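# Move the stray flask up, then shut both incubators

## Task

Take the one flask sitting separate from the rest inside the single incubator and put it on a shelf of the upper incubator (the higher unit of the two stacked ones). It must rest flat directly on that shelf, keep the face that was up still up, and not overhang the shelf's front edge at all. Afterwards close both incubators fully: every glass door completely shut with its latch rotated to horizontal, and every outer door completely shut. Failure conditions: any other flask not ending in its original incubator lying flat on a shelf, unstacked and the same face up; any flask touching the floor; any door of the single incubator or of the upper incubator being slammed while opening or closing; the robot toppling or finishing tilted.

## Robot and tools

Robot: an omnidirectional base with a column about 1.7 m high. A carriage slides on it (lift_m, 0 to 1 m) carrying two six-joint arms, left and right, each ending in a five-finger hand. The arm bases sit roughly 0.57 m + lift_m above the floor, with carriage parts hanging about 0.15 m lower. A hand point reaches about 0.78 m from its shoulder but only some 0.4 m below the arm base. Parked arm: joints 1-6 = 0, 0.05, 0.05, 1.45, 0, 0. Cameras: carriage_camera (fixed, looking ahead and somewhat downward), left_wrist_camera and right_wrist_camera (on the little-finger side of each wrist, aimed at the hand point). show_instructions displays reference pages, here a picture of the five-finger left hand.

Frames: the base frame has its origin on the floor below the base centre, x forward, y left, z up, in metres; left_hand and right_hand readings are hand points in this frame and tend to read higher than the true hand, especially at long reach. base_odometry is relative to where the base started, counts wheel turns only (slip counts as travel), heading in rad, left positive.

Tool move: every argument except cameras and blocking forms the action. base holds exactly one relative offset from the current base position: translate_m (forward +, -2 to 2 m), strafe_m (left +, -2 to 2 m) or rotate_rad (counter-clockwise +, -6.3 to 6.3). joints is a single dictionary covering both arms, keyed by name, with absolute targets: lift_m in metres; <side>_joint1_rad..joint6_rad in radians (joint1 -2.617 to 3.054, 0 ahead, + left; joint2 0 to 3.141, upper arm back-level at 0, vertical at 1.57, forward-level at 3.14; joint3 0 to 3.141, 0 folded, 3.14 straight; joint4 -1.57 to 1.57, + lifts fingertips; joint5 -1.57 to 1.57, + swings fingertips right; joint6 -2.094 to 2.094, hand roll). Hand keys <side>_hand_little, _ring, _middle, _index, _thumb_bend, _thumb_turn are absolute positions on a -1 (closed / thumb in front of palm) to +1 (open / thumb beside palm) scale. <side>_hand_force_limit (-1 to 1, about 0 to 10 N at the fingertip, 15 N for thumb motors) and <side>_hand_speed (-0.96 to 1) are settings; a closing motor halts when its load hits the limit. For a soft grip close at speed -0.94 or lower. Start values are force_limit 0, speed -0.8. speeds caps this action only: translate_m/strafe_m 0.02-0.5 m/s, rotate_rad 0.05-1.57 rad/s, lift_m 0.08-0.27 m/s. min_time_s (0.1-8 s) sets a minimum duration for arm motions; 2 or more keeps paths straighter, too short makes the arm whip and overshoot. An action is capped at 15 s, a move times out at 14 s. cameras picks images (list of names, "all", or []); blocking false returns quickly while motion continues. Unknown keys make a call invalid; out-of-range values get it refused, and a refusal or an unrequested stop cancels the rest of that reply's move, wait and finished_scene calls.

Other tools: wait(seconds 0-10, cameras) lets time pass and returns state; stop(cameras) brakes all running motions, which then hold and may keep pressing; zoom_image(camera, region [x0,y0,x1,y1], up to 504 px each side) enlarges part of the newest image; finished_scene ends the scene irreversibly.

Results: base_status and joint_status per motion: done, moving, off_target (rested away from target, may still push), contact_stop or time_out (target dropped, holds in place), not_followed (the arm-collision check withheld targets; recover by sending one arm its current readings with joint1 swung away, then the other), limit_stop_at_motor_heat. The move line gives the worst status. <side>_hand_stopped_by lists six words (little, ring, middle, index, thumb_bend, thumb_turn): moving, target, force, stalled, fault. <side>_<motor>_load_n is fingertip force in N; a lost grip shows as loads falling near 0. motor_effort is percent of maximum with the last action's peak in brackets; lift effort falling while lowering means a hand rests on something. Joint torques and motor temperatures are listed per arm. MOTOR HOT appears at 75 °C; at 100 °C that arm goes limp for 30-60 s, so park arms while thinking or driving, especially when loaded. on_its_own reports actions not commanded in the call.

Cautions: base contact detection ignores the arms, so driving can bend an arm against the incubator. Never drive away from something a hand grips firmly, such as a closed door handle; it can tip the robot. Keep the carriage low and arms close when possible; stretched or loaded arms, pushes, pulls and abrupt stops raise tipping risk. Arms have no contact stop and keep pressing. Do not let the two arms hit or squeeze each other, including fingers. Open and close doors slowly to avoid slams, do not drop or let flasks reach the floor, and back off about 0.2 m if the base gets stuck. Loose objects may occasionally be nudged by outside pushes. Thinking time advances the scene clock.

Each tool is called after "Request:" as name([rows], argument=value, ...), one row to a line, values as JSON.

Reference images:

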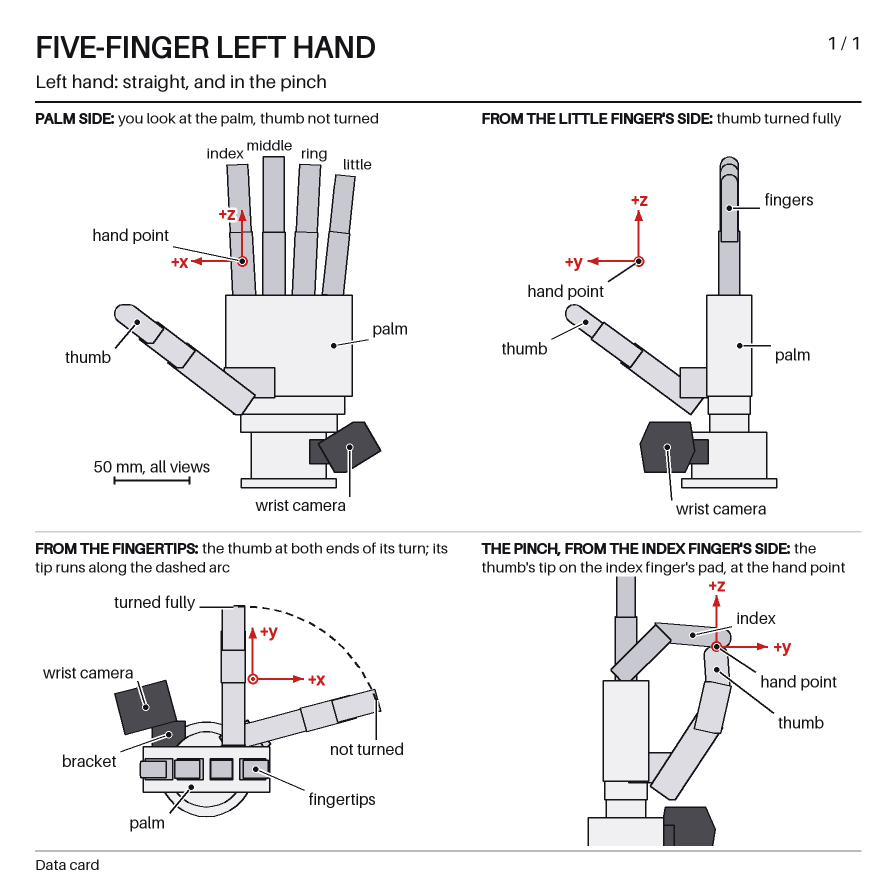

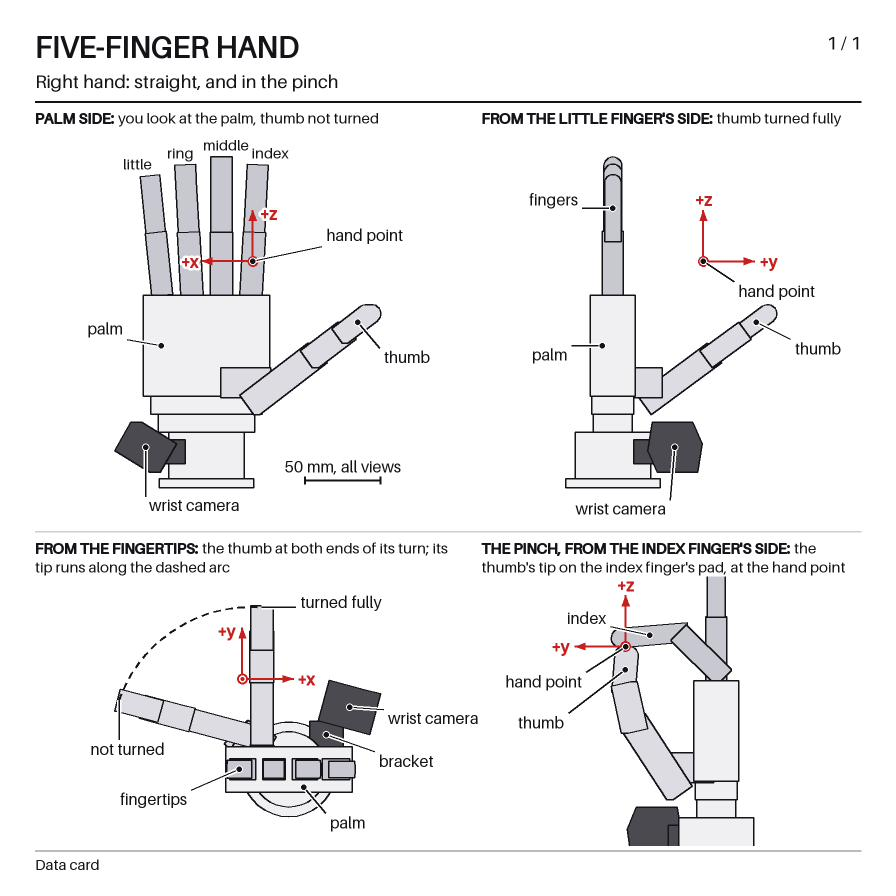

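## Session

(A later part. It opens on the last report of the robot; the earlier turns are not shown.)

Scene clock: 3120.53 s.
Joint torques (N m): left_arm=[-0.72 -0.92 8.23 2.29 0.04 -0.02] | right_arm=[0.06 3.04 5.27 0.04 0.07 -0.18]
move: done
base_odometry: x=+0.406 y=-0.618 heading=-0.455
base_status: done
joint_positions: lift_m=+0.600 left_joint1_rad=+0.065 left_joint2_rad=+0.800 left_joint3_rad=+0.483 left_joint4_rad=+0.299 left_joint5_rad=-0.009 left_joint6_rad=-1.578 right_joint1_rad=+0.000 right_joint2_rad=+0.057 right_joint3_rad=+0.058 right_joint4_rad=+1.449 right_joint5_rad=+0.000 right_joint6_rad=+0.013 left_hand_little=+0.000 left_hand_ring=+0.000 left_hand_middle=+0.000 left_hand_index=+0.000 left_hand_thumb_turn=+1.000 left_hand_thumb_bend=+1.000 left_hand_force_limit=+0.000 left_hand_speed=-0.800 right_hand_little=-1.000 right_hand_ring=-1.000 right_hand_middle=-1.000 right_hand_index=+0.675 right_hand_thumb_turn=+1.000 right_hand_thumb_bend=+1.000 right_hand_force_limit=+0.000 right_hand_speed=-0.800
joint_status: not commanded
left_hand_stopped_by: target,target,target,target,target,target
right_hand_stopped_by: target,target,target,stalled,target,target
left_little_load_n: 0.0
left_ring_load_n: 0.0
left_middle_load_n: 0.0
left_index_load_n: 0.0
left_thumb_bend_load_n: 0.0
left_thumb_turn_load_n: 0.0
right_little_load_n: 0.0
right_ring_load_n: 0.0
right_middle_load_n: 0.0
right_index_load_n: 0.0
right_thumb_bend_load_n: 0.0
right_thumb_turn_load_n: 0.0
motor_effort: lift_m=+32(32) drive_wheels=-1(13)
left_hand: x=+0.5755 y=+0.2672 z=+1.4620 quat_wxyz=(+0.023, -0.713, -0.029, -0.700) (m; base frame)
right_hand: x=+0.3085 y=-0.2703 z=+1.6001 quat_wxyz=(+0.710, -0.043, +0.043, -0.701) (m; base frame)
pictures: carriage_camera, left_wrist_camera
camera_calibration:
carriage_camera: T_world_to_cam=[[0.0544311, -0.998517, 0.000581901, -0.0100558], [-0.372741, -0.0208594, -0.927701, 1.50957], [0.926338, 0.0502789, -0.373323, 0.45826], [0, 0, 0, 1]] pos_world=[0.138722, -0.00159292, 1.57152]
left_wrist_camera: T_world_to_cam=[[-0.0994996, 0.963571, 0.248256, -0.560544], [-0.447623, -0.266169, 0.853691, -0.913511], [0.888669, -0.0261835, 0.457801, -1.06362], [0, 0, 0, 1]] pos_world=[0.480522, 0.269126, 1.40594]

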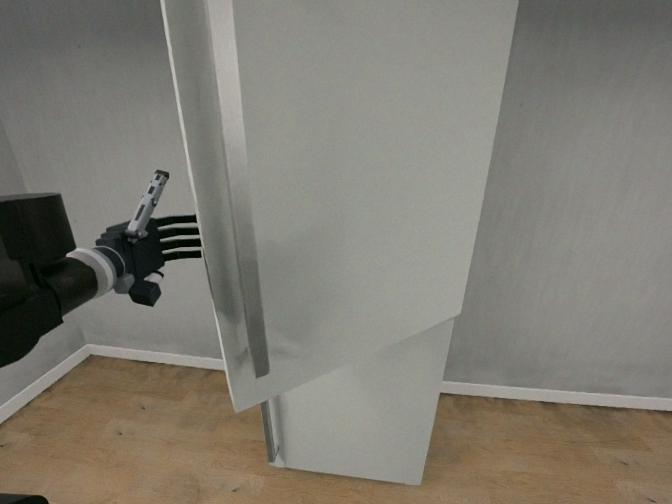

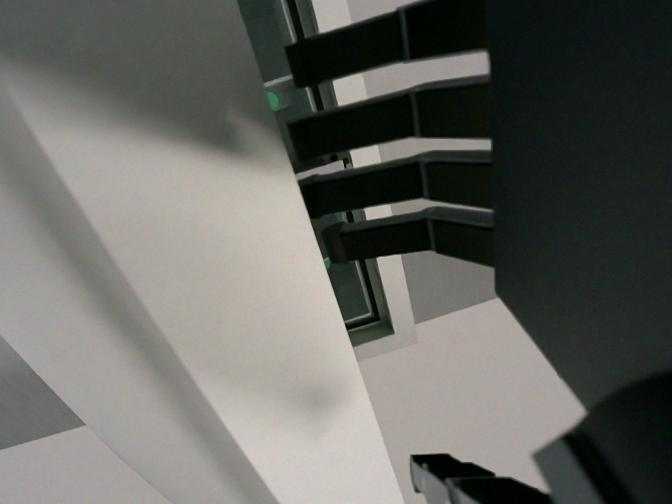

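Request:
move(base={"translate_m": 0.03})

Request:
move(base={"strafe_m": -0.09}, speeds={"strafe_m": 0.08})

Request:
move(base={"translate_m": -0.12}, speeds={"translate_m": 0.05}, cameras=["carriage_camera","left_wrist_camera"])

Scene clock: 3131.60 s.
Joint torques (N m): left_arm=[-0.7 -0.91 8.24 2.26 0.02 -0.02] | right_arm=[0.06 3.06 5.27 0.06 0.08 -0.18]
move: done
base_odometry: x=+0.433 y=-0.631 heading=-0.455
base_status: done
joint_positions: lift_m=+0.600 left_joint1_rad=+0.065 left_joint2_rad=+0.800 left_joint3_rad=+0.483 left_joint4_rad=+0.299 left_joint5_rad=-0.008 left_joint6_rad=-1.578 right_joint1_rad=+0.000 right_joint2_rad=+0.057 right_joint3_rad=+0.058 right_joint4_rad=+1.447 right_joint5_rad=+0.000 right_joint6_rad=+0.013 left_hand_little=+0.000 left_hand_ring=+0.000 left_hand_middle=+0.000 left_hand_index=+0.000 left_hand_thumb_turn=+1.000 left_hand_thumb_bend=+1.000 left_hand_force_limit=+0.000 left_hand_speed=-0.800 right_hand_little=-1.000 right_hand_ring=-1.000 right_hand_middle=-1.000 right_hand_index=+0.675 right_hand_thumb_turn=+1.000 right_hand_thumb_bend=+1.000 right_hand_force_limit=+0.000 right_hand_speed=-0.800
joint_status: not commanded
left_hand_stopped_by: target,target,target,target,target,target
right_hand_stopped_by: target,target,target,stalled,target,target
left_little_load_n: 0.0
left_ring_load_n: 0.5
left_middle_load_n: 0.0
left_index_load_n: 0.5
left_thumb_bend_load_n: 0.0
left_thumb_turn_load_n: 0.0
right_little_load_n: 0.0
right_ring_load_n: 0.0
right_middle_load_n: 0.0
right_index_load_n: 0.0
right_thumb_bend_load_n: 0.0
right_thumb_turn_load_n: 0.0
motor_effort: lift_m=+32(32) drive_wheels=+0(12)
left_hand: x=+0.5754 y=+0.2670 z=+1.4620 quat_wxyz=(+0.023, -0.713, -0.029, -0.700) (m; base frame)
right_hand: x=+0.3089 y=-0.2703 z=+1.5999 quat_wxyz=(+0.710, -0.043, +0.043, -0.701) (m; base frame)
pictures: none

Scene clock: 3133.43 s.
Joint torques (N m): left_arm=[-4.89 -0.9 8.21 2.51 2.87 1.14] | right_arm=[0.09 3.06 5.27 0.07 0.07 -0.18]
move: done
base_odometry: x=+0.393 y=-0.712 heading=-0.455
base_status: done
joint_positions: lift_m=+0.600 left_joint1_rad=+0.109 left_joint2_rad=+0.800 left_joint3_rad=+0.483 left_joint4_rad=+0.279 left_joint5_rad=-0.248 left_joint6_rad=-1.709 right_joint1_rad=+0.000 right_joint2_rad=+0.057 right_joint3_rad=+0.058 right_joint4_rad=+1.447 right_joint5_rad=+0.000 right_joint6_rad=+0.013 left_hand_little=+0.000 left_hand_ring=+0.000 left_hand_middle=+0.000 left_hand_index=+0.000 left_hand_thumb_turn=+1.000 left_hand_thumb_bend=+0.999 left_hand_force_limit=+0.000 left_hand_speed=-0.800 right_hand_little=-1.000 right_hand_ring=-1.000 right_hand_middle=-1.000 right_hand_index=+0.675 right_hand_thumb_turn=+1.000 right_hand_thumb_bend=+1.000 right_hand_force_limit=+0.000 right_hand_speed=-0.800
joint_status: not commanded
left_hand_stopped_by: target,target,target,target,target,target
right_hand_stopped_by: target,target,target,stalled,target,target
left_little_load_n: 0.0
left_ring_load_n: 0.0
left_middle_load_n: 0.0
left_index_load_n: 0.0
left_thumb_bend_load_n: -2.5
left_thumb_turn_load_n: 1.5
right_little_load_n: 0.0
right_ring_load_n: 0.0
right_middle_load_n: 0.0
right_index_load_n: 0.0
right_thumb_bend_load_n: 0.0
right_thumb_turn_load_n: 0.0
motor_effort: lift_m=+32(32) drive_wheels=+4(8)
left_hand: x=+0.5788 y=+0.3356 z=+1.4639 quat_wxyz=(+0.079, -0.699, -0.173, -0.689) (m; base frame)
right_hand: x=+0.3089 y=-0.2703 z=+1.5999 quat_wxyz=(+0.710, -0.043, +0.043, -0.701) (m; base frame)
pictures: none

Scene clock: 3136.40 s.
Joint torques (N m): left_arm=[-0.7 -0.76 8.09 2.38 0 -0.03] | right_arm=[0.05 3.06 5.23 0.07 0.07 -0.18]
move: done
base_odometry: x=+0.286 y=-0.659 heading=-0.455
base_status: done
joint_positions: lift_m=+0.600 left_joint1_rad=+0.065 left_joint2_rad=+0.799 left_joint3_rad=+0.483 left_joint4_rad=+0.293 left_joint5_rad=-0.009 left_joint6_rad=-1.579 right_joint1_rad=+0.000 right_joint2_rad=+0.057 right_joint3_rad=+0.058 right_joint4_rad=+1.448 right_joint5_rad=+0.000 right_joint6_rad=+0.013 left_hand_little=+0.000 left_hand_ring=+0.000 left_hand_middle=+0.000 left_hand_index=+0.000 left_hand_thumb_turn=+1.000 left_hand_thumb_bend=+1.000 left_hand_force_limit=+0.000 left_hand_speed=-0.800 right_hand_little=-1.000 right_hand_ring=-1.000 right_hand_middle=-1.000 right_hand_index=+0.675 right_hand_thumb_turn=+1.000 right_hand_thumb_bend=+1.000 right_hand_force_limit=+0.000 right_hand_speed=-0.800
joint_status: not commanded
left_hand_stopped_by: target,target,target,target,target,target
right_hand_stopped_by: target,target,target,stalled,target,target
left_little_load_n: 0.0
left_ring_load_n: 0.0
left_middle_load_n: 0.0
left_index_load_n: 0.0
left_thumb_bend_load_n: 0.0
left_thumb_turn_load_n: 0.0
right_little_load_n: 0.0
right_ring_load_n: 0.0
right_middle_load_n: 0.0
right_index_load_n: 0.0
right_thumb_bend_load_n: 0.0
right_thumb_turn_load_n: 0.0
motor_effort: lift_m=+32(32) drive_wheels=+0(13)
left_hand: x=+0.5755 y=+0.2671 z=+1.4605 quat_wxyz=(+0.023, -0.715, -0.029, -0.698) (m; base frame)
right_hand: x=+0.3087 y=-0.2703 z=+1.6000 quat_wxyz=(+0.710, -0.043, +0.043, -0.701) (m; base frame)
pictures: carriage_camera, left_wrist_camera
camera_calibration:
carriage_camera: T_world_to_cam=[[0.0544311, -0.998517, 0.000581901, -0.0100558], [-0.372741, -0.0208594, -0.927701, 1.50957], [0.926338, 0.0502789, -0.373323, 0.45826], [0, 0, 0, 1]] pos_world=[0.138722, -0.00159292, 1.57152]
left_wrist_camera: T_world_to_cam=[[-0.0976971, 0.963817, 0.248018, -0.560822], [-0.442924, -0.265277, 0.856415, -0.919135], [0.891221, -0.0261836, 0.452814, -1.05711], [0, 0, 0, 1]] pos_world=[0.48022, 0.269025, 1.40493]

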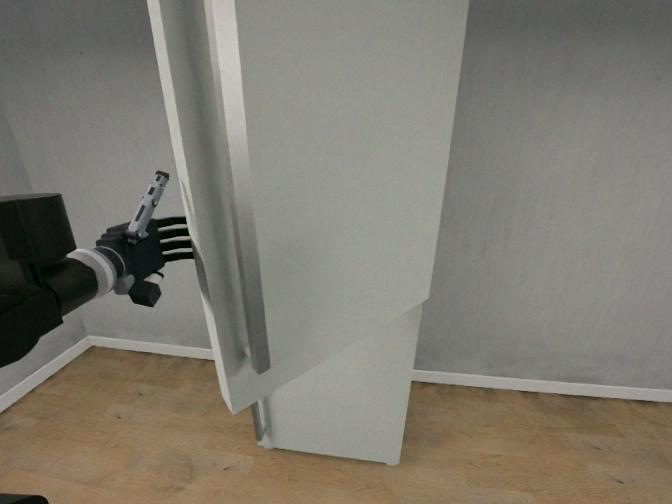

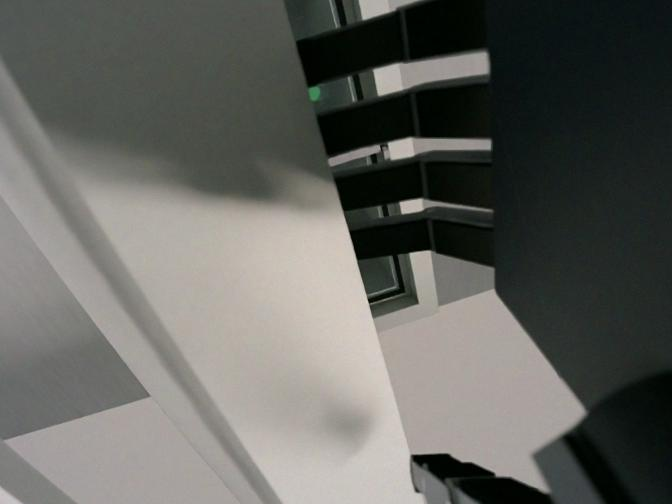

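Request:
move(base={"translate_m": 0.1})

Request:
move(base={"strafe_m": -0.12}, speeds={"strafe_m": 0.08}, cameras=["carriage_camera","left_wrist_camera"])

Scene clock: 3145.70 s.
Joint torques (N m): left_arm=[-2.63 0.02 8.25 2.42 0.77 -0.26] | right_arm=[0.03 3.02 5.27 0.07 0.07 -0.18]
move: done
base_odometry: x=+0.375 y=-0.703 heading=-0.455
base_status: done
joint_positions: lift_m=+0.600 left_joint1_rad=+0.085 left_joint2_rad=+0.789 left_joint3_rad=+0.483 left_joint4_rad=+0.283 left_joint5_rad=-0.072 left_joint6_rad=-1.553 right_joint1_rad=+0.000 right_joint2_rad=+0.057 right_joint3_rad=+0.058 right_joint4_rad=+1.447 right_joint5_rad=+0.000 right_joint6_rad=+0.013 left_hand_little=+0.000 left_hand_ring=+0.000 left_hand_middle=+0.000 left_hand_index=+0.000 left_hand_thumb_turn=+1.000 left_hand_thumb_bend=+1.000 left_hand_force_limit=+0.000 left_hand_speed=-0.800 right_hand_little=-1.000 right_hand_ring=-1.000 right_hand_middle=-1.000 right_hand_index=+0.675 right_hand_thumb_turn=+1.000 right_hand_thumb_bend=+1.000 right_hand_force_limit=+0.000 right_hand_speed=-0.800
joint_status: not commanded
left_hand_stopped_by: target,target,target,target,target,target
right_hand_stopped_by: target,target,target,stalled,target,target
left_little_load_n: 0.0
left_ring_load_n: 0.0
left_middle_load_n: 0.0
left_index_load_n: 0.0
left_thumb_bend_load_n: 0.0
left_thumb_turn_load_n: 0.0
right_little_load_n: 0.0
right_ring_load_n: 0.0
right_middle_load_n: 0.0
right_index_load_n: 0.0
right_thumb_bend_load_n: 0.0
right_thumb_turn_load_n: 0.0
motor_effort: lift_m=+32(32) drive_wheels=+3(11)
left_hand: x=+0.5766 y=+0.2861 z=+1.4600 quat_wxyz=(+0.062, -0.713, -0.049, -0.696) (m; base frame)
right_hand: x=+0.3090 y=-0.2703 z=+1.5999 quat_wxyz=(+0.710, -0.043, +0.043, -0.701) (m; base frame)
pictures: none

Scene clock: 3147.83 s.
Joint torques (N m): left_arm=[-15.69 4.56 7.51 2.46 6.9 -2.46] | right_arm=[0.06 3.07 5.26 0.07 0.07 -0.18]
move: done
base_odometry: x=+0.323 y=-0.811 heading=-0.454
base_status: done
joint_positions: lift_m=+0.600 left_joint1_rad=+0.222 left_joint2_rad=+0.740 left_joint3_rad=+0.490 left_joint4_rad=+0.267 left_joint5_rad=-0.584 left_joint6_rad=-1.310 right_joint1_rad=+0.000 right_joint2_rad=+0.057 right_joint3_rad=+0.058 right_joint4_rad=+1.447 right_joint5_rad=+0.000 right_joint6_rad=+0.013 left_hand_little=+0.000 left_hand_ring=+0.000 left_hand_middle=+0.000 left_hand_index=+0.000 left_hand_thumb_turn=+1.000 left_hand_thumb_bend=+1.000 left_hand_force_limit=+0.000 left_hand_speed=-0.800 right_hand_little=-1.000 right_hand_ring=-1.000 right_hand_middle=-1.000 right_hand_index=+0.675 right_hand_thumb_turn=+1.000 right_hand_thumb_bend=+1.000 right_hand_force_limit=+0.000 right_hand_speed=-0.800
joint_status: not commanded
left_hand_stopped_by: target,target,target,target,target,target
right_hand_stopped_by: target,target,target,stalled,target,target
left_little_load_n: 0.0
left_ring_load_n: 0.0
left_middle_load_n: 0.0
left_index_load_n: 0.0
left_thumb_bend_load_n: -0.5
left_thumb_turn_load_n: 0.0
right_little_load_n: 0.0
right_ring_load_n: 0.0
right_middle_load_n: -0.5
right_index_load_n: 0.0
right_thumb_bend_load_n: 0.0
right_thumb_turn_load_n: 0.0
motor_effort: lift_m=+32(32) drive_wheels=+20(26)
left_hand: x=+0.5450 y=+0.4298 z=+1.4602 quat_wxyz=(+0.359, -0.675, -0.193, -0.615) (m; base frame)
right_hand: x=+0.3090 y=-0.2703 z=+1.5999 quat_wxyz=(+0.710, -0.043, +0.043, -0.701) (m; base frame)
pictures: carriage_camera, left_wrist_camera
camera_calibration:
carriage_camera: T_world_to_cam=[[0.0544311, -0.998517, 0.000581901, -0.0100558], [-0.372741, -0.0208594, -0.927701, 1.50957], [0.926338, 0.0502789, -0.373323, 0.45826], [0, 0, 0, 1]] pos_world=[0.138722, -0.00159292, 1.57152]
left_wrist_camera: T_world_to_cam=[[-0.65735, 0.575525, 0.486479, -0.596827], [-0.0226305, -0.660338, 0.750628, -0.793935], [0.753245, 0.482416, 0.447098, -1.16062], [0, 0, 0, 1]] pos_world=[0.463944, 0.379127, 1.40521]

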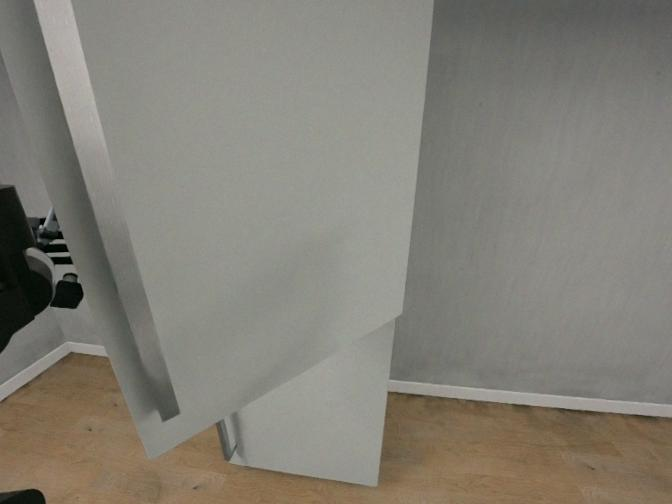

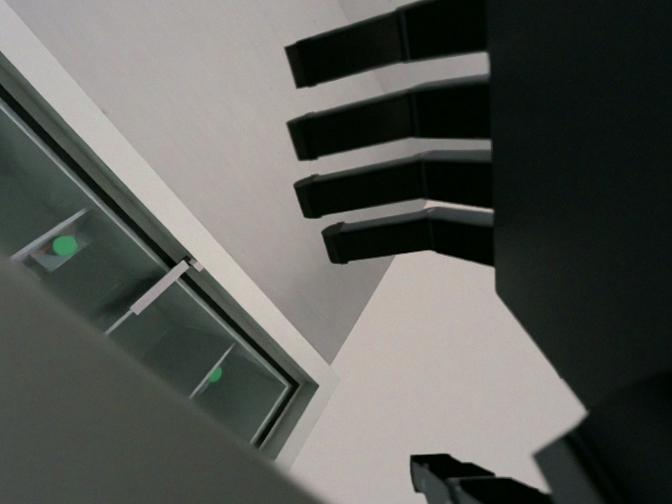

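Request:
move(base={"strafe_m": 0.09}, speeds={"strafe_m": 0.1}, cameras=["carriage_camera","left_wrist_camera"])

Scene clock: 3155.60 s.
Joint torques (N m): left_arm=[-5.74 1.06 7.62 2.65 2.16 -0.7] | right_arm=[0.06 3.06 5.26 0.07 0.08 -0.18]
Motor temperatures (°C): left_arm=[27 29 43 43 49 26] | right_arm=[25 33 35 23 24 23]
move: done
base_odometry: x=+0.362 y=-0.730 heading=-0.454
base_status: done
joint_positions: lift_m=+0.600 left_joint1_rad=+0.117 left_joint2_rad=+0.778 left_joint3_rad=+0.490 left_joint4_rad=+0.264 left_joint5_rad=-0.182 left_joint6_rad=-1.506 right_joint1_rad=+0.000 right_joint2_rad=+0.057 right_joint3_rad=+0.058 right_joint4_rad=+1.447 right_joint5_rad=+0.000 right_joint6_rad=+0.013 left_hand_little=+0.000 left_hand_ring=+0.000 left_hand_middle=+0.000 left_hand_index=+0.000 left_hand_thumb_turn=+1.000 left_hand_thumb_bend=+1.000 left_hand_force_limit=+0.000 left_hand_speed=-0.800 right_hand_little=-1.000 right_hand_ring=-1.000 right_hand_middle=-1.000 right_hand_index=+0.675 right_hand_thumb_turn=+1.000 right_hand_thumb_bend=+1.000 right_hand_force_limit=+0.000 right_hand_speed=-0.800
joint_status: not commanded
left_hand_stopped_by: target,target,target,target,target,target
right_hand_stopped_by: target,target,target,stalled,target,target
left_little_load_n: 0.0
left_ring_load_n: 0.0
left_middle_load_n: 0.0
left_index_load_n: 0.0
left_thumb_bend_load_n: 0.0
left_thumb_turn_load_n: 0.0
right_little_load_n: 0.0
right_ring_load_n: 0.0
right_middle_load_n: 0.0
right_index_load_n: 0.0
right_thumb_bend_load_n: 0.0
right_thumb_turn_load_n: 0.0
motor_effort: lift_m=+32(32) drive_wheels=-3(11)
left_hand: x=+0.5769 y=+0.3186 z=+1.4591 quat_wxyz=(+0.128, -0.711, -0.082, -0.687) (m; base frame)
right_hand: x=+0.3090 y=-0.2704 z=+1.5999 quat_wxyz=(+0.710, -0.043, +0.044, -0.701) (m; base frame)
pictures: carriage_camera, left_wrist_camera
camera_calibration:
carriage_camera: T_world_to_cam=[[0.0544311, -0.998517, 0.000581901, -0.0100558], [-0.372741, -0.0208594, -0.927701, 1.50957], [0.926338, 0.0502789, -0.373323, 0.45826], [0, 0, 0, 1]] pos_world=[0.138722, -0.00159292, 1.57152]
left_wrist_camera: T_world_to_cam=[[-0.303, 0.896878, 0.32218, -0.578462], [-0.353888, -0.419791, 0.835786, -0.875703], [0.884847, 0.139228, 0.444591, -1.0934], [0, 0, 0, 1]] pos_world=[0.482319, 0.303429, 1.40439]

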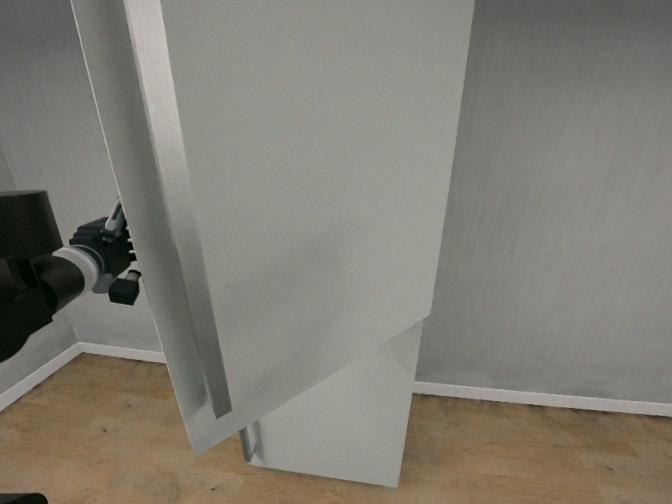

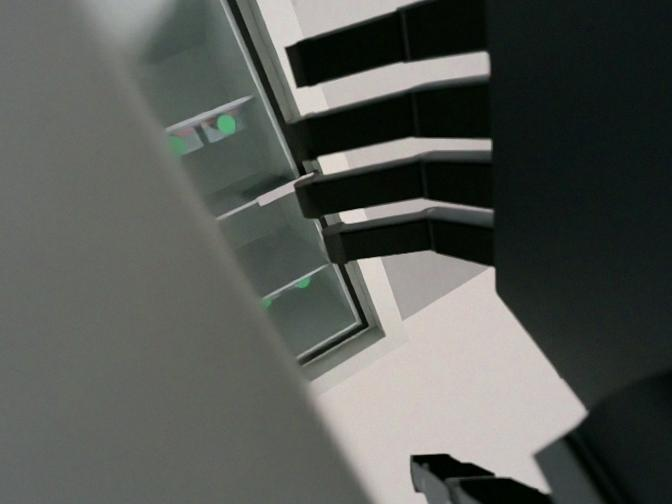

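Request:
move(base={"strafe_m": 0.09})

Request:
move(joints={"left_joint1_rad": 0.194, "left_joint2_rad": 1.249, "left_joint3_rad": 0.654, "left_joint4_rad": 0.595, "left_joint5_rad": 0.694, "left_joint6_rad": -1.57}, min_time_s=2, cameras=["carriage_camera","left_wrist_camera"])

Scene clock: 3209.33 s.
Joint torques (N m): left_arm=[-0.5 -0.5 7.61 2.41 -0.02 -0.18] | right_arm=[0.09 3.06 5.27 0.07 0.07 -0.18]
Motor temperatures (°C): left_arm=[26 28 44 49 38 24] | right_arm=[25 33 35 23 24 23]
move: done
base_odometry: x=+0.401 y=-0.649 heading=-0.454
base_status: done
joint_positions: lift_m=+0.600 left_joint1_rad=+0.063 left_joint2_rad=+0.795 left_joint3_rad=+0.490 left_joint4_rad=+0.287 left_joint5_rad=-0.008 left_joint6_rad=-1.561 right_joint1_rad=+0.000 right_joint2_rad=+0.057 right_joint3_rad=+0.058 right_joint4_rad=+1.447 right_joint5_rad=+0.000 right_joint6_rad=+0.013 left_hand_little=+0.000 left_hand_ring=+0.000 left_hand_middle=+0.000 left_hand_index=+0.000 left_hand_thumb_turn=+1.000 left_hand_thumb_bend=+1.000 left_hand_force_limit=+0.000 left_hand_speed=-0.800 right_hand_little=-1.000 right_hand_ring=-1.000 right_hand_middle=-1.000 right_hand_index=+0.675 right_hand_thumb_turn=+1.000 right_hand_thumb_bend=+1.000 right_hand_force_limit=+0.000 right_hand_speed=-0.800
joint_status: not commanded
left_hand_stopped_by: target,target,target,target,target,target
right_hand_stopped_by: target,target,target,stalled,target,target
left_little_load_n: 0.0
left_ring_load_n: 0.0
left_middle_load_n: 0.0
left_index_load_n: 0.0
left_thumb_bend_load_n: 0.0
left_thumb_turn_load_n: 0.0
right_little_load_n: 0.0
right_ring_load_n: 0.0
right_middle_load_n: 0.0
right_index_load_n: 0.0
right_thumb_bend_load_n: 0.0
right_thumb_turn_load_n: 0.0
motor_effort: lift_m=+32(32) drive_wheels=+2(16)
left_hand: x=+0.5747 y=+0.2656 z=+1.4631 quat_wxyz=(+0.028, -0.713, -0.022, -0.700) (m; base frame)
right_hand: x=+0.3090 y=-0.2704 z=+1.5999 quat_wxyz=(+0.710, -0.043, +0.044, -0.701) (m; base frame)
pictures: none

Scene clock: 3211.67 s.
Joint torques (N m): left_arm=[0.29 -2.78 8.47 2.15 0.1 -0.18] | right_arm=[0.06 3.06 5.26 0.07 0.07 -0.18]
move: done
base_odometry: x=+0.401 y=-0.649 heading=-0.454
base_status: not commanded
joint_positions: lift_m=+0.600 left_joint1_rad=+0.188 left_joint2_rad=+1.242 left_joint3_rad=+0.628 left_joint4_rad=+0.580 left_joint5_rad=+0.685 left_joint6_rad=-1.561 right_joint1_rad=+0.000 right_joint2_rad=+0.057 right_joint3_rad=+0.058 right_joint4_rad=+1.447 right_joint5_rad=+0.000 right_joint6_rad=+0.013 left_hand_little=+0.000 left_hand_ring=+0.000 left_hand_middle=+0.000 left_hand_index=+0.000 left_hand_thumb_turn=+1.000 left_hand_thumb_bend=+1.000 left_hand_force_limit=+0.000 left_hand_speed=-0.800 right_hand_little=-1.000 right_hand_ring=-1.000 right_hand_middle=-1.000 right_hand_index=+0.675 right_hand_thumb_turn=+1.000 right_hand_thumb_bend=+1.000 right_hand_force_limit=+0.000 right_hand_speed=-0.800
joint_status: all done
left_hand_stopped_by: target,target,target,target,target,target
right_hand_stopped_by: target,target,target,stalled,target,target
left_little_load_n: 0.0
left_ring_load_n: 0.0
left_middle_load_n: 0.0
left_index_load_n: 0.0
left_thumb_bend_load_n: 0.0
left_thumb_turn_load_n: 0.0
right_little_load_n: 0.0
right_ring_load_n: 0.0
right_middle_load_n: 0.0
right_index_load_n: 0.0
right_thumb_bend_load_n: 0.0
right_thumb_turn_load_n: 0.0
motor_effort: lift_m=+32(32) drive_wheels=+2(2)
left_hand: x=+0.5977 y=+0.2022 z=+1.4476 quat_wxyz=(-0.175, -0.695, +0.172, -0.676) (m; base frame)
right_hand: x=+0.3090 y=-0.2704 z=+1.5999 quat_wxyz=(+0.710, -0.043, +0.044, -0.701) (m; base frame)
pictures: carriage_camera, left_wrist_camera
camera_calibration:
carriage_camera: T_world_to_cam=[[0.0544311, -0.998517, 0.000581901, -0.0100558], [-0.372741, -0.0208594, -0.927701, 1.50957], [0.926338, 0.0502789, -0.373323, 0.45826], [0, 0, 0, 1]] pos_world=[0.138722, -0.00159292, 1.57152]
left_wrist_camera: T_world_to_cam=[[0.438718, 0.864693, 0.244609, -0.788472], [-0.513254, 0.0176772, 0.858055, -0.932993], [0.73763, -0.50199, 0.451562, -0.882955], [0, 0, 0, 1]] pos_world=[0.518347, 0.255043, 1.39214]

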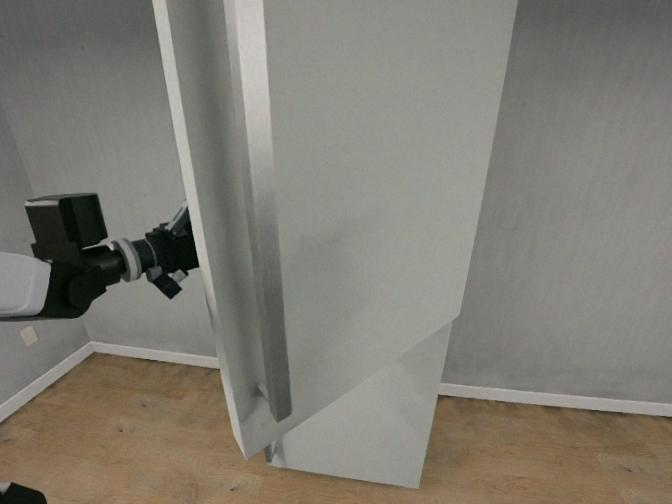

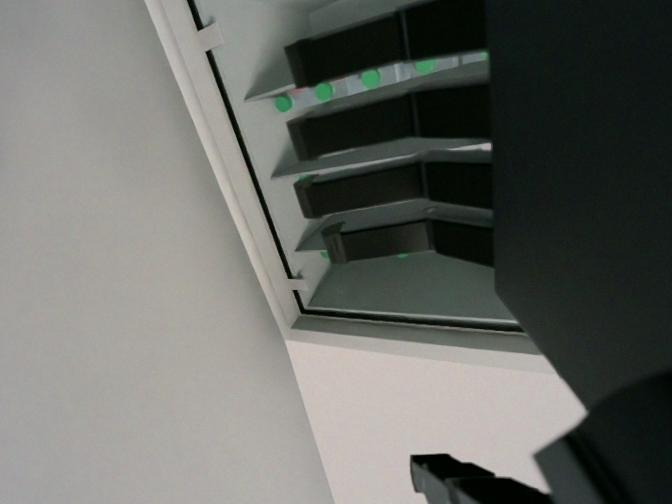

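Request:
move(base={"translate_m": -0.12}, speeds={"translate_m": 0.06})

Request:
move(base={"strafe_m": -0.08}, speeds={"strafe_m": 0.08})

Request:
move(base={"translate_m": -0.06}, speeds={"translate_m": 0.06}, cameras=["carriage_camera","left_wrist_camera"])

Scene clock: 3223.03 s.
Joint torques (N m): left_arm=[-0.16 -2.96 8.46 2.14 0.09 -0.17] | right_arm=[0.06 3.06 5.27 0.07 0.07 -0.18]
move: done
base_odometry: x=+0.294 y=-0.596 heading=-0.454
base_status: done
joint_positions: lift_m=+0.600 left_joint1_rad=+0.193 left_joint2_rad=+1.243 left_joint3_rad=+0.628 left_joint4_rad=+0.584 left_joint5_rad=+0.685 left_joint6_rad=-1.562 right_joint1_rad=+0.000 right_joint2_rad=+0.057 right_joint3_rad=+0.058 right_joint4_rad=+1.447 right_joint5_rad=+0.000 right_joint6_rad=+0.013 left_hand_little=+0.000 left_hand_ring=+0.000 left_hand_middle=+0.000 left_hand_index=+0.000 left_hand_thumb_turn=+1.000 left_hand_thumb_bend=+1.000 left_hand_force_limit=+0.000 left_hand_speed=-0.800 right_hand_little=-1.000 right_hand_ring=-1.000 right_hand_middle=-1.000 right_hand_index=+0.675 right_hand_thumb_turn=+1.000 right_hand_thumb_bend=+1.000 right_hand_force_limit=+0.000 right_hand_speed=-0.800
joint_status: not commanded
left_hand_stopped_by: target,target,target,target,target,target
right_hand_stopped_by: target,target,target,stalled,target,target
left_little_load_n: 0.0
left_ring_load_n: 0.0
left_middle_load_n: 0.0
left_index_load_n: 0.0
left_thumb_bend_load_n: 0.0
left_thumb_turn_load_n: 0.0
right_little_load_n: 0.0
right_ring_load_n: 0.0
right_middle_load_n: 0.0
right_index_load_n: 0.0
right_thumb_bend_load_n: 0.0
right_thumb_turn_load_n: 0.0
motor_effort: lift_m=+32(32) drive_wheels=-2(7)
left_hand: x=+0.5984 y=+0.2041 z=+1.4476 quat_wxyz=(-0.174, -0.695, +0.170, -0.676) (m; base frame)
right_hand: x=+0.3088 y=-0.2704 z=+1.6000 quat_wxyz=(+0.710, -0.043, +0.043, -0.701) (m; base frame)
pictures: none

Scene clock: 3224.77 s.
Joint torques (N m): left_arm=[-0.59 -2.93 8.46 2.14 0.01 -0.17] | right_arm=[0.09 3.06 5.26 0.06 0.06 -0.18]
move: done
base_odometry: x=+0.258 y=-0.668 heading=-0.454
base_status: done
joint_positions: lift_m=+0.600 left_joint1_rad=+0.198 left_joint2_rad=+1.243 left_joint3_rad=+0.628 left_joint4_rad=+0.584 left_joint5_rad=+0.686 left_joint6_rad=-1.562 right_joint1_rad=+0.000 right_joint2_rad=+0.057 right_joint3_rad=+0.058 right_joint4_rad=+1.447 right_joint5_rad=+0.000 right_joint6_rad=+0.013 left_hand_little=+0.000 left_hand_ring=+0.000 left_hand_middle=+0.000 left_hand_index=+0.000 left_hand_thumb_turn=+1.000 left_hand_thumb_bend=+1.000 left_hand_force_limit=+0.000 left_hand_speed=-0.800 right_hand_little=-1.000 right_hand_ring=-1.000 right_hand_middle=-1.000 right_hand_index=+0.675 right_hand_thumb_turn=+1.000 right_hand_thumb_bend=+1.000 right_hand_force_limit=+0.000 right_hand_speed=-0.800
joint_status: not commanded
left_hand_stopped_by: target,target,target,target,target,target
right_hand_stopped_by: target,target,target,stalled,target,target
left_little_load_n: 0.0
left_ring_load_n: 0.0
left_middle_load_n: 0.0
left_index_load_n: 0.0
left_thumb_bend_load_n: 0.0
left_thumb_turn_load_n: 0.0
right_little_load_n: 0.0
right_ring_load_n: 0.0
right_middle_load_n: 0.0
right_index_load_n: 0.0
right_thumb_bend_load_n: 0.0
right_thumb_turn_load_n: 0.0
motor_effort: lift_m=+32(32) drive_wheels=+1(9)
left_hand: x=+0.5987 y=+0.2058 z=+1.4476 quat_wxyz=(-0.173, -0.695, +0.169, -0.677) (m; base frame)
right_hand: x=+0.3088 y=-0.2704 z=+1.6000 quat_wxyz=(+0.710, -0.043, +0.043, -0.701) (m; base frame)
pictures: none

Scene clock: 3226.30 s.
Joint torques (N m): left_arm=[-0.64 -3.03 8.44 2.13 0.08 -0.17] | right_arm=[0.05 3.04 5.26 0.06 0.07 -0.18]
move: done
base_odometry: x=+0.204 y=-0.642 heading=-0.454
base_status: done
joint_positions: lift_m=+0.600 left_joint1_rad=+0.198 left_joint2_rad=+1.245 left_joint3_rad=+0.628 left_joint4_rad=+0.585 left_joint5_rad=+0.685 left_joint6_rad=-1.562 right_joint1_rad=+0.000 right_joint2_rad=+0.057 right_joint3_rad=+0.058 right_joint4_rad=+1.448 right_joint5_rad=+0.000 right_joint6_rad=+0.013 left_hand_little=+0.000 left_hand_ring=+0.000 left_hand_middle=+0.000 left_hand_index=+0.000 left_hand_thumb_turn=+1.000 left_hand_thumb_bend=+1.000 left_hand_force_limit=+0.000 left_hand_speed=-0.800 right_hand_little=-1.000 right_hand_ring=-1.000 right_hand_middle=-1.000 right_hand_index=+0.675 right_hand_thumb_turn=+1.000 right_hand_thumb_bend=+1.000 right_hand_force_limit=+0.000 right_hand_speed=-0.800
joint_status: not commanded
left_hand_stopped_by: target,target,target,target,target,target
right_hand_stopped_by: target,target,target,stalled,target,target
left_little_load_n: 0.0
left_ring_load_n: 0.5
left_middle_load_n: 0.0
left_index_load_n: 0.0
left_thumb_bend_load_n: 0.0
left_thumb_turn_load_n: 0.0
right_little_load_n: 0.0
right_ring_load_n: 0.0
right_middle_load_n: -0.5
right_index_load_n: 0.0
right_thumb_bend_load_n: 0.0
right_thumb_turn_load_n: 0.0
motor_effort: lift_m=+32(32) drive_wheels=-2(7)
left_hand: x=+0.5991 y=+0.2060 z=+1.4475 quat_wxyz=(-0.172, -0.696, +0.168, -0.677) (m; base frame)
right_hand: x=+0.3087 y=-0.2704 z=+1.6000 quat_wxyz=(+0.710, -0.043, +0.043, -0.701) (m; base frame)
pictures: carriage_camera, left_wrist_camera
camera_calibration:
carriage_camera: T_world_to_cam=[[0.0544311, -0.998517, 0.000581901, -0.0100558], [-0.372741, -0.0208594, -0.927701, 1.50957], [0.926338, 0.0502789, -0.373323, 0.45826], [0, 0, 0, 1]] pos_world=[0.138722, -0.00159292, 1.57152]
left_wrist_camera: T_world_to_cam=[[0.430223, 0.869002, 0.244425, -0.787963], [-0.514253, 0.0133954, 0.857534, -0.93005], [0.741925, -0.494627, 0.45265, -0.887643], [0, 0, 0, 1]] pos_world=[0.519283, 0.258147, 1.39194]

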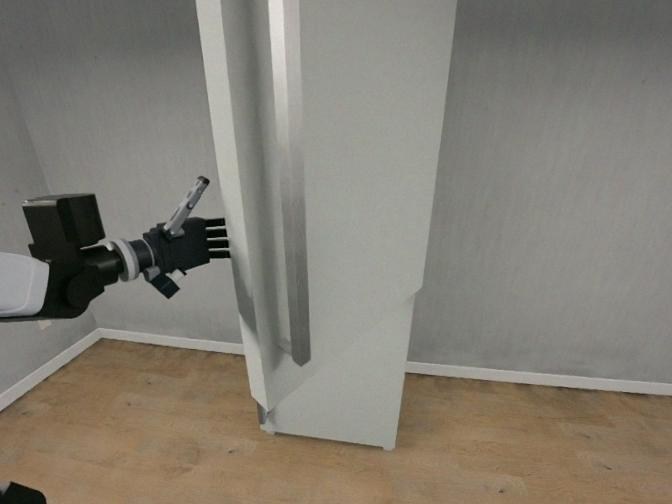

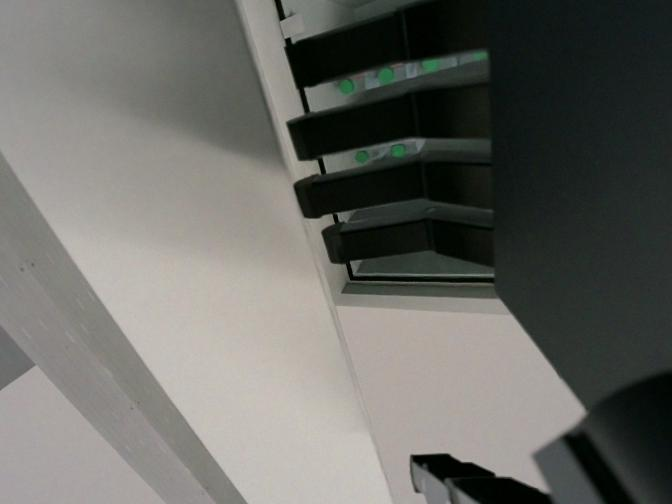

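Request:
move(base={"translate_m": 0.05})

Request:
move(base={"strafe_m": -0.12}, speeds={"strafe_m": 0.08}, cameras=["carriage_camera","left_wrist_camera"])

Scene clock: 3240.43 s.
Joint torques (N m): left_arm=[-0.62 -3.06 8.44 2.12 0.05 -0.17] | right_arm=[0.05 3.08 5.27 0.05 0.07 -0.18]
Motor temperatures (°C): left_arm=[24 29 43 44 34 24] | right_arm=[25 32 35 23 24 23]
move: done
base_odometry: x=+0.249 y=-0.664 heading=-0.454
base_status: done
joint_positions: lift_m=+0.600 left_joint1_rad=+0.198 left_joint2_rad=+1.245 left_joint3_rad=+0.628 left_joint4_rad=+0.585 left_joint5_rad=+0.687 left_joint6_rad=-1.562 right_joint1_rad=+0.000 right_joint2_rad=+0.057 right_joint3_rad=+0.058 right_joint4_rad=+1.449 right_joint5_rad=+0.000 right_joint6_rad=+0.013 left_hand_little=+0.000 left_hand_ring=+0.000 left_hand_middle=+0.000 left_hand_index=+0.000 left_hand_thumb_turn=+1.000 left_hand_thumb_bend=+1.000 left_hand_force_limit=+0.000 left_hand_speed=-0.800 right_hand_little=-1.000 right_hand_ring=-1.000 right_hand_middle=-1.000 right_hand_index=+0.675 right_hand_thumb_turn=+1.000 right_hand_thumb_bend=+1.000 right_hand_force_limit=+0.000 right_hand_speed=-0.800
joint_status: not commanded
left_hand_stopped_by: target,target,target,target,target,target
right_hand_stopped_by: target,target,target,stalled,target,target
left_little_load_n: 0.0
left_ring_load_n: 0.0
left_middle_load_n: 0.0
left_index_load_n: 0.0
left_thumb_bend_load_n: 0.0
left_thumb_turn_load_n: 0.0
right_little_load_n: 0.0
right_ring_load_n: 0.0
right_middle_load_n: -0.5
right_index_load_n: 0.0
right_thumb_bend_load_n: 0.0
right_thumb_turn_load_n: 0.0
motor_effort: lift_m=+32(32) drive_wheels=+0(13)
left_hand: x=+0.5987 y=+0.2057 z=+1.4475 quat_wxyz=(-0.173, -0.695, +0.169, -0.677) (m; base frame)
right_hand: x=+0.3085 y=-0.2704 z=+1.6001 quat_wxyz=(+0.710, -0.042, +0.043, -0.701) (m; base frame)
pictures: none

Scene clock: 3242.53 s.
Joint torques (N m): left_arm=[-14.11 1.31 8.72 3.27 -0.92 -0.26] | right_arm=[0.08 3.06 5.26 0.04 0.07 -0.18]
move: done
base_odometry: x=+0.197 y=-0.771 heading=-0.453
base_status: done
joint_positions: lift_m=+0.600 left_joint1_rad=+0.341 left_joint2_rad=+1.197 left_joint3_rad=+0.626 left_joint4_rad=+0.469 left_joint5_rad=+0.776 left_joint6_rad=-1.553 right_joint1_rad=-0.001 right_joint2_rad=+0.057 right_joint3_rad=+0.058 right_joint4_rad=+1.448 right_joint5_rad=+0.000 right_joint6_rad=+0.013 left_hand_little=+0.000 left_hand_ring=+0.000 left_hand_middle=+0.000 left_hand_index=+0.000 left_hand_thumb_turn=+1.000 left_hand_thumb_bend=+1.000 left_hand_force_limit=+0.000 left_hand_speed=-0.800 right_hand_little=-1.000 right_hand_ring=-1.000 right_hand_middle=-1.000 right_hand_index=+0.675 right_hand_thumb_turn=+1.000 right_hand_thumb_bend=+1.000 right_hand_force_limit=+0.000 right_hand_speed=-0.800
joint_status: not commanded
left_hand_stopped_by: target,target,target,target,target,target
right_hand_stopped_by: target,target,target,stalled,target,target
left_little_load_n: 0.0
left_ring_load_n: 0.0
left_middle_load_n: 3.5
left_index_load_n: 0.0
left_thumb_bend_load_n: 0.0
left_thumb_turn_load_n: 0.0
right_little_load_n: 0.0
right_ring_load_n: 0.0
right_middle_load_n: 0.0
right_index_load_n: 0.5
right_thumb_bend_load_n: 0.0
right_thumb_turn_load_n: 0.0
motor_effort: lift_m=+32(32) drive_wheels=+18(21)
left_hand: x=+0.5908 y=+0.2447 z=+1.4414 quat_wxyz=(-0.166, -0.719, +0.140, -0.660) (m; base frame)
right_hand: x=+0.3087 y=-0.2705 z=+1.6001 quat_wxyz=(+0.710, -0.042, +0.043, -0.701) (m; base frame)
pictures: carriage_camera, left_wrist_camera
camera_calibration:
carriage_camera: T_world_to_cam=[[0.0544311, -0.998517, 0.000581901, -0.0100558], [-0.372741, -0.0208594, -0.927701, 1.50957], [0.926338, 0.0502789, -0.373323, 0.45826], [0, 0, 0, 1]] pos_world=[0.138722, -0.00159292, 1.57152]
left_wrist_camera: T_world_to_cam=[[0.399178, 0.893899, 0.203966, -0.745906], [-0.459803, 0.00270452, 0.888017, -1.00314], [0.793245, -0.448261, 0.412096, -0.842827], [0, 0, 0, 1]] pos_world=[0.505072, 0.291671, 1.39027]

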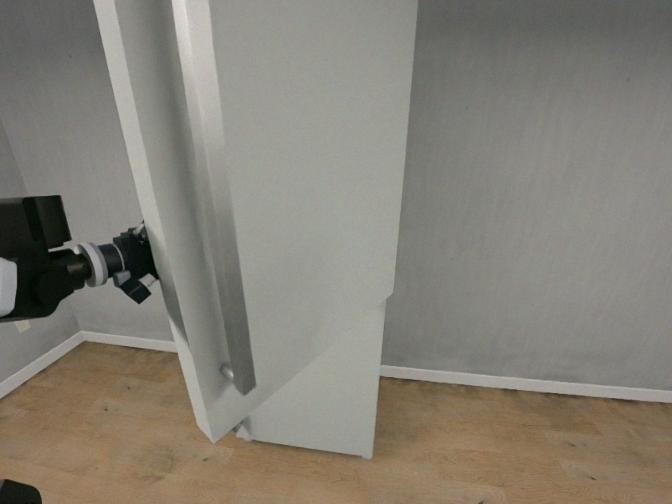

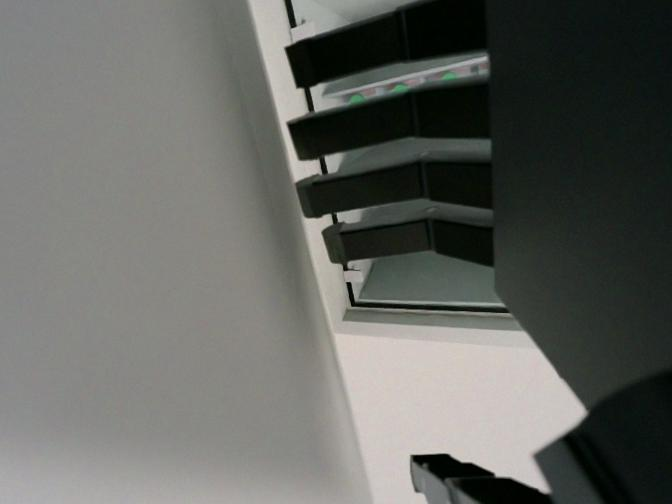

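Request:
wait(seconds=1, cameras=["carriage_camera"])

Scene clock: 3251.13 s.
Joint torques (N m): left_arm=[-14.2 1.29 8.72 3.3 -0.95 -0.26] | right_arm=[0.08 3.07 5.26 0.05 0.07 -0.18]
base_odometry: x=+0.197 y=-0.771 heading=-0.453
base_status: done
joint_positions: lift_m=+0.600 left_joint1_rad=+0.341 left_joint2_rad=+1.197 left_joint3_rad=+0.626 left_joint4_rad=+0.469 left_joint5_rad=+0.776 left_joint6_rad=-1.553 right_joint1_rad=-0.001 right_joint2_rad=+0.057 right_joint3_rad=+0.058 right_joint4_rad=+1.448 right_joint5_rad=+0.000 right_joint6_rad=+0.013 left_hand_little=+0.000 left_hand_ring=+0.000 left_hand_middle=+0.000 left_hand_index=+0.000 left_hand_thumb_turn=+1.000 left_hand_thumb_bend=+1.000 left_hand_force_limit=+0.000 left_hand_speed=-0.800 right_hand_little=-1.000 right_hand_ring=-1.000 right_hand_middle=-1.000 right_hand_index=+0.675 right_hand_thumb_turn=+1.000 right_hand_thumb_bend=+1.000 right_hand_force_limit=+0.000 right_hand_speed=-0.800
joint_status: not commanded
left_hand_stopped_by: target,target,target,target,target,target
right_hand_stopped_by: target,target,target,stalled,target,target
left_little_load_n: 0.0
left_ring_load_n: 0.0
left_middle_load_n: 3.5
left_index_load_n: 0.0
left_thumb_bend_load_n: 0.0
left_thumb_turn_load_n: 0.0
right_little_load_n: -0.5
right_ring_load_n: 0.0
right_middle_load_n: 0.0
right_index_load_n: 0.0
right_thumb_bend_load_n: 0.0
right_thumb_turn_load_n: 0.0
motor_effort: lift_m=+32(32) drive_wheels=+18(21)
left_hand: x=+0.5908 y=+0.2447 z=+1.4414 quat_wxyz=(-0.166, -0.719, +0.140, -0.660) (m; base frame)
right_hand: x=+0.3087 y=-0.2705 z=+1.6001 quat_wxyz=(+0.710, -0.042, +0.043, -0.701) (m; base frame)
wait: 1.00 s; at rest from the start
pictures: carriage_camera
camera_calibration:
carriage_camera: T_world_to_cam=[[0.0544311, -0.998517, 0.000581901, -0.0100558], [-0.372741, -0.0208594, -0.927701, 1.50957], [0.926338, 0.0502789, -0.373323, 0.45826], [0, 0, 0, 1]] pos_world=[0.138722, -0.00159292, 1.57152]

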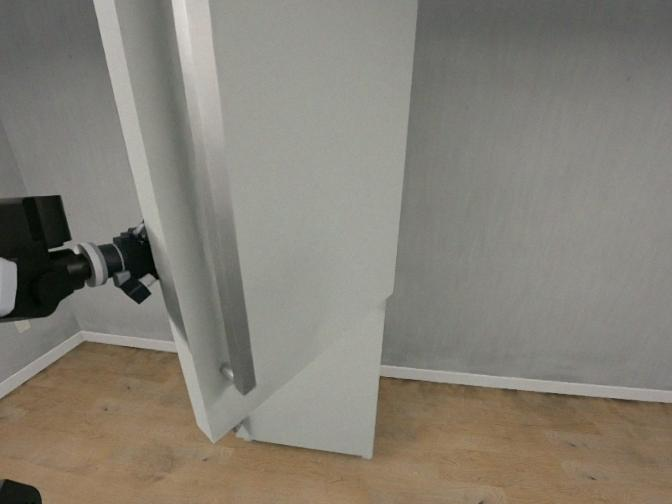

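Request:
move(base={"translate_m": -0.05}, speeds={"translate_m": 0.06}, cameras=["carriage_camera","left_wrist_camera"])

Scene clock: 3274.97 s.
Joint torques (N m): left_arm=[-0.59 -3 8.49 2.16 0.07 -0.14] | right_arm=[0.06 3.06 5.27 0.05 0.07 -0.18]
Motor temperatures (°C): left_arm=[35 28 47 52 33 24] | right_arm=[25 32 35 23 24 23]
move: done
base_odometry: x=+0.151 y=-0.750 heading=-0.453
base_status: done
joint_positions: lift_m=+0.600 left_joint1_rad=+0.198 left_joint2_rad=+1.244 left_joint3_rad=+0.627 left_joint4_rad=+0.581 left_joint5_rad=+0.686 left_joint6_rad=-1.566 right_joint1_rad=-0.001 right_joint2_rad=+0.057 right_joint3_rad=+0.058 right_joint4_rad=+1.449 right_joint5_rad=+0.000 right_joint6_rad=+0.013 left_hand_little=+0.000 left_hand_ring=+0.000 left_hand_middle=+0.000 left_hand_index=+0.000 left_hand_thumb_turn=+1.000 left_hand_thumb_bend=+1.000 left_hand_force_limit=+0.000 left_hand_speed=-0.800 right_hand_little=-1.000 right_hand_ring=-1.000 right_hand_middle=-1.000 right_hand_index=+0.675 right_hand_thumb_turn=+1.000 right_hand_thumb_bend=+1.000 right_hand_force_limit=+0.000 right_hand_speed=-0.800
joint_status: not commanded
left_hand_stopped_by: target,target,target,target,target,target
right_hand_stopped_by: target,target,target,stalled,target,target
left_little_load_n: 0.0
left_ring_load_n: 0.0
left_middle_load_n: 0.0
left_index_load_n: 0.0
left_thumb_bend_load_n: 0.0
left_thumb_turn_load_n: 0.0
right_little_load_n: 0.0
right_ring_load_n: 0.0
right_middle_load_n: 0.0
right_index_load_n: 0.0
right_thumb_bend_load_n: 0.0
right_thumb_turn_load_n: 0.0
motor_effort: lift_m=+32(32) drive_wheels=-2(20)
left_hand: x=+0.5989 y=+0.2058 z=+1.4469 quat_wxyz=(-0.175, -0.697, +0.167, -0.675) (m; base frame)
right_hand: x=+0.3086 y=-0.2705 z=+1.6001 quat_wxyz=(+0.710, -0.042, +0.043, -0.701) (m; base frame)
pictures: carriage_camera, left_wrist_camera
camera_calibration:
carriage_camera: T_world_to_cam=[[0.0544311, -0.998517, 0.000581901, -0.0100558], [-0.372741, -0.0208594, -0.927701, 1.50957], [0.926338, 0.0502789, -0.373323, 0.45826], [0, 0, 0, 1]] pos_world=[0.138722, -0.00159292, 1.57152]
left_wrist_camera: T_world_to_cam=[[0.432847, 0.869364, 0.23843, -0.780545], [-0.50949, 0.0177274, 0.860294, -0.937352], [0.743682, -0.493854, 0.450606, -0.885583], [0, 0, 0, 1]] pos_world=[0.518877, 0.257846, 1.39155]

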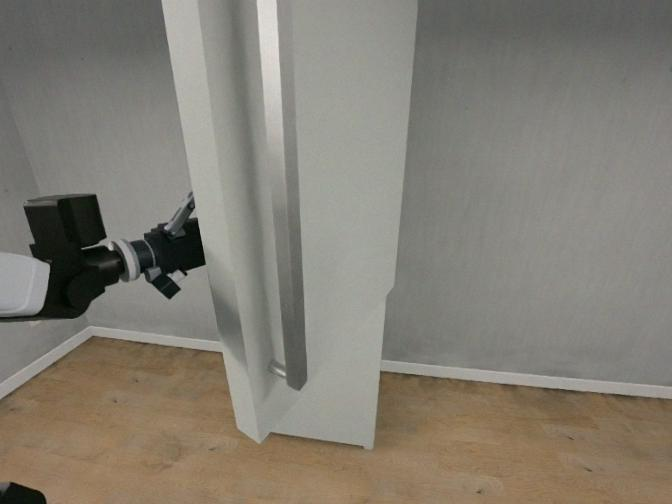

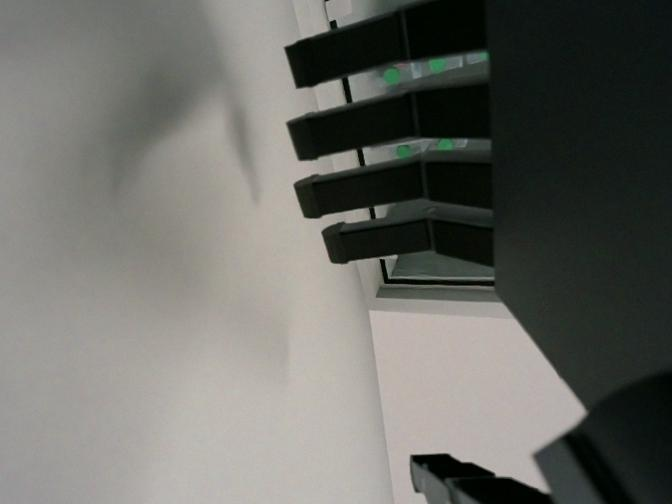

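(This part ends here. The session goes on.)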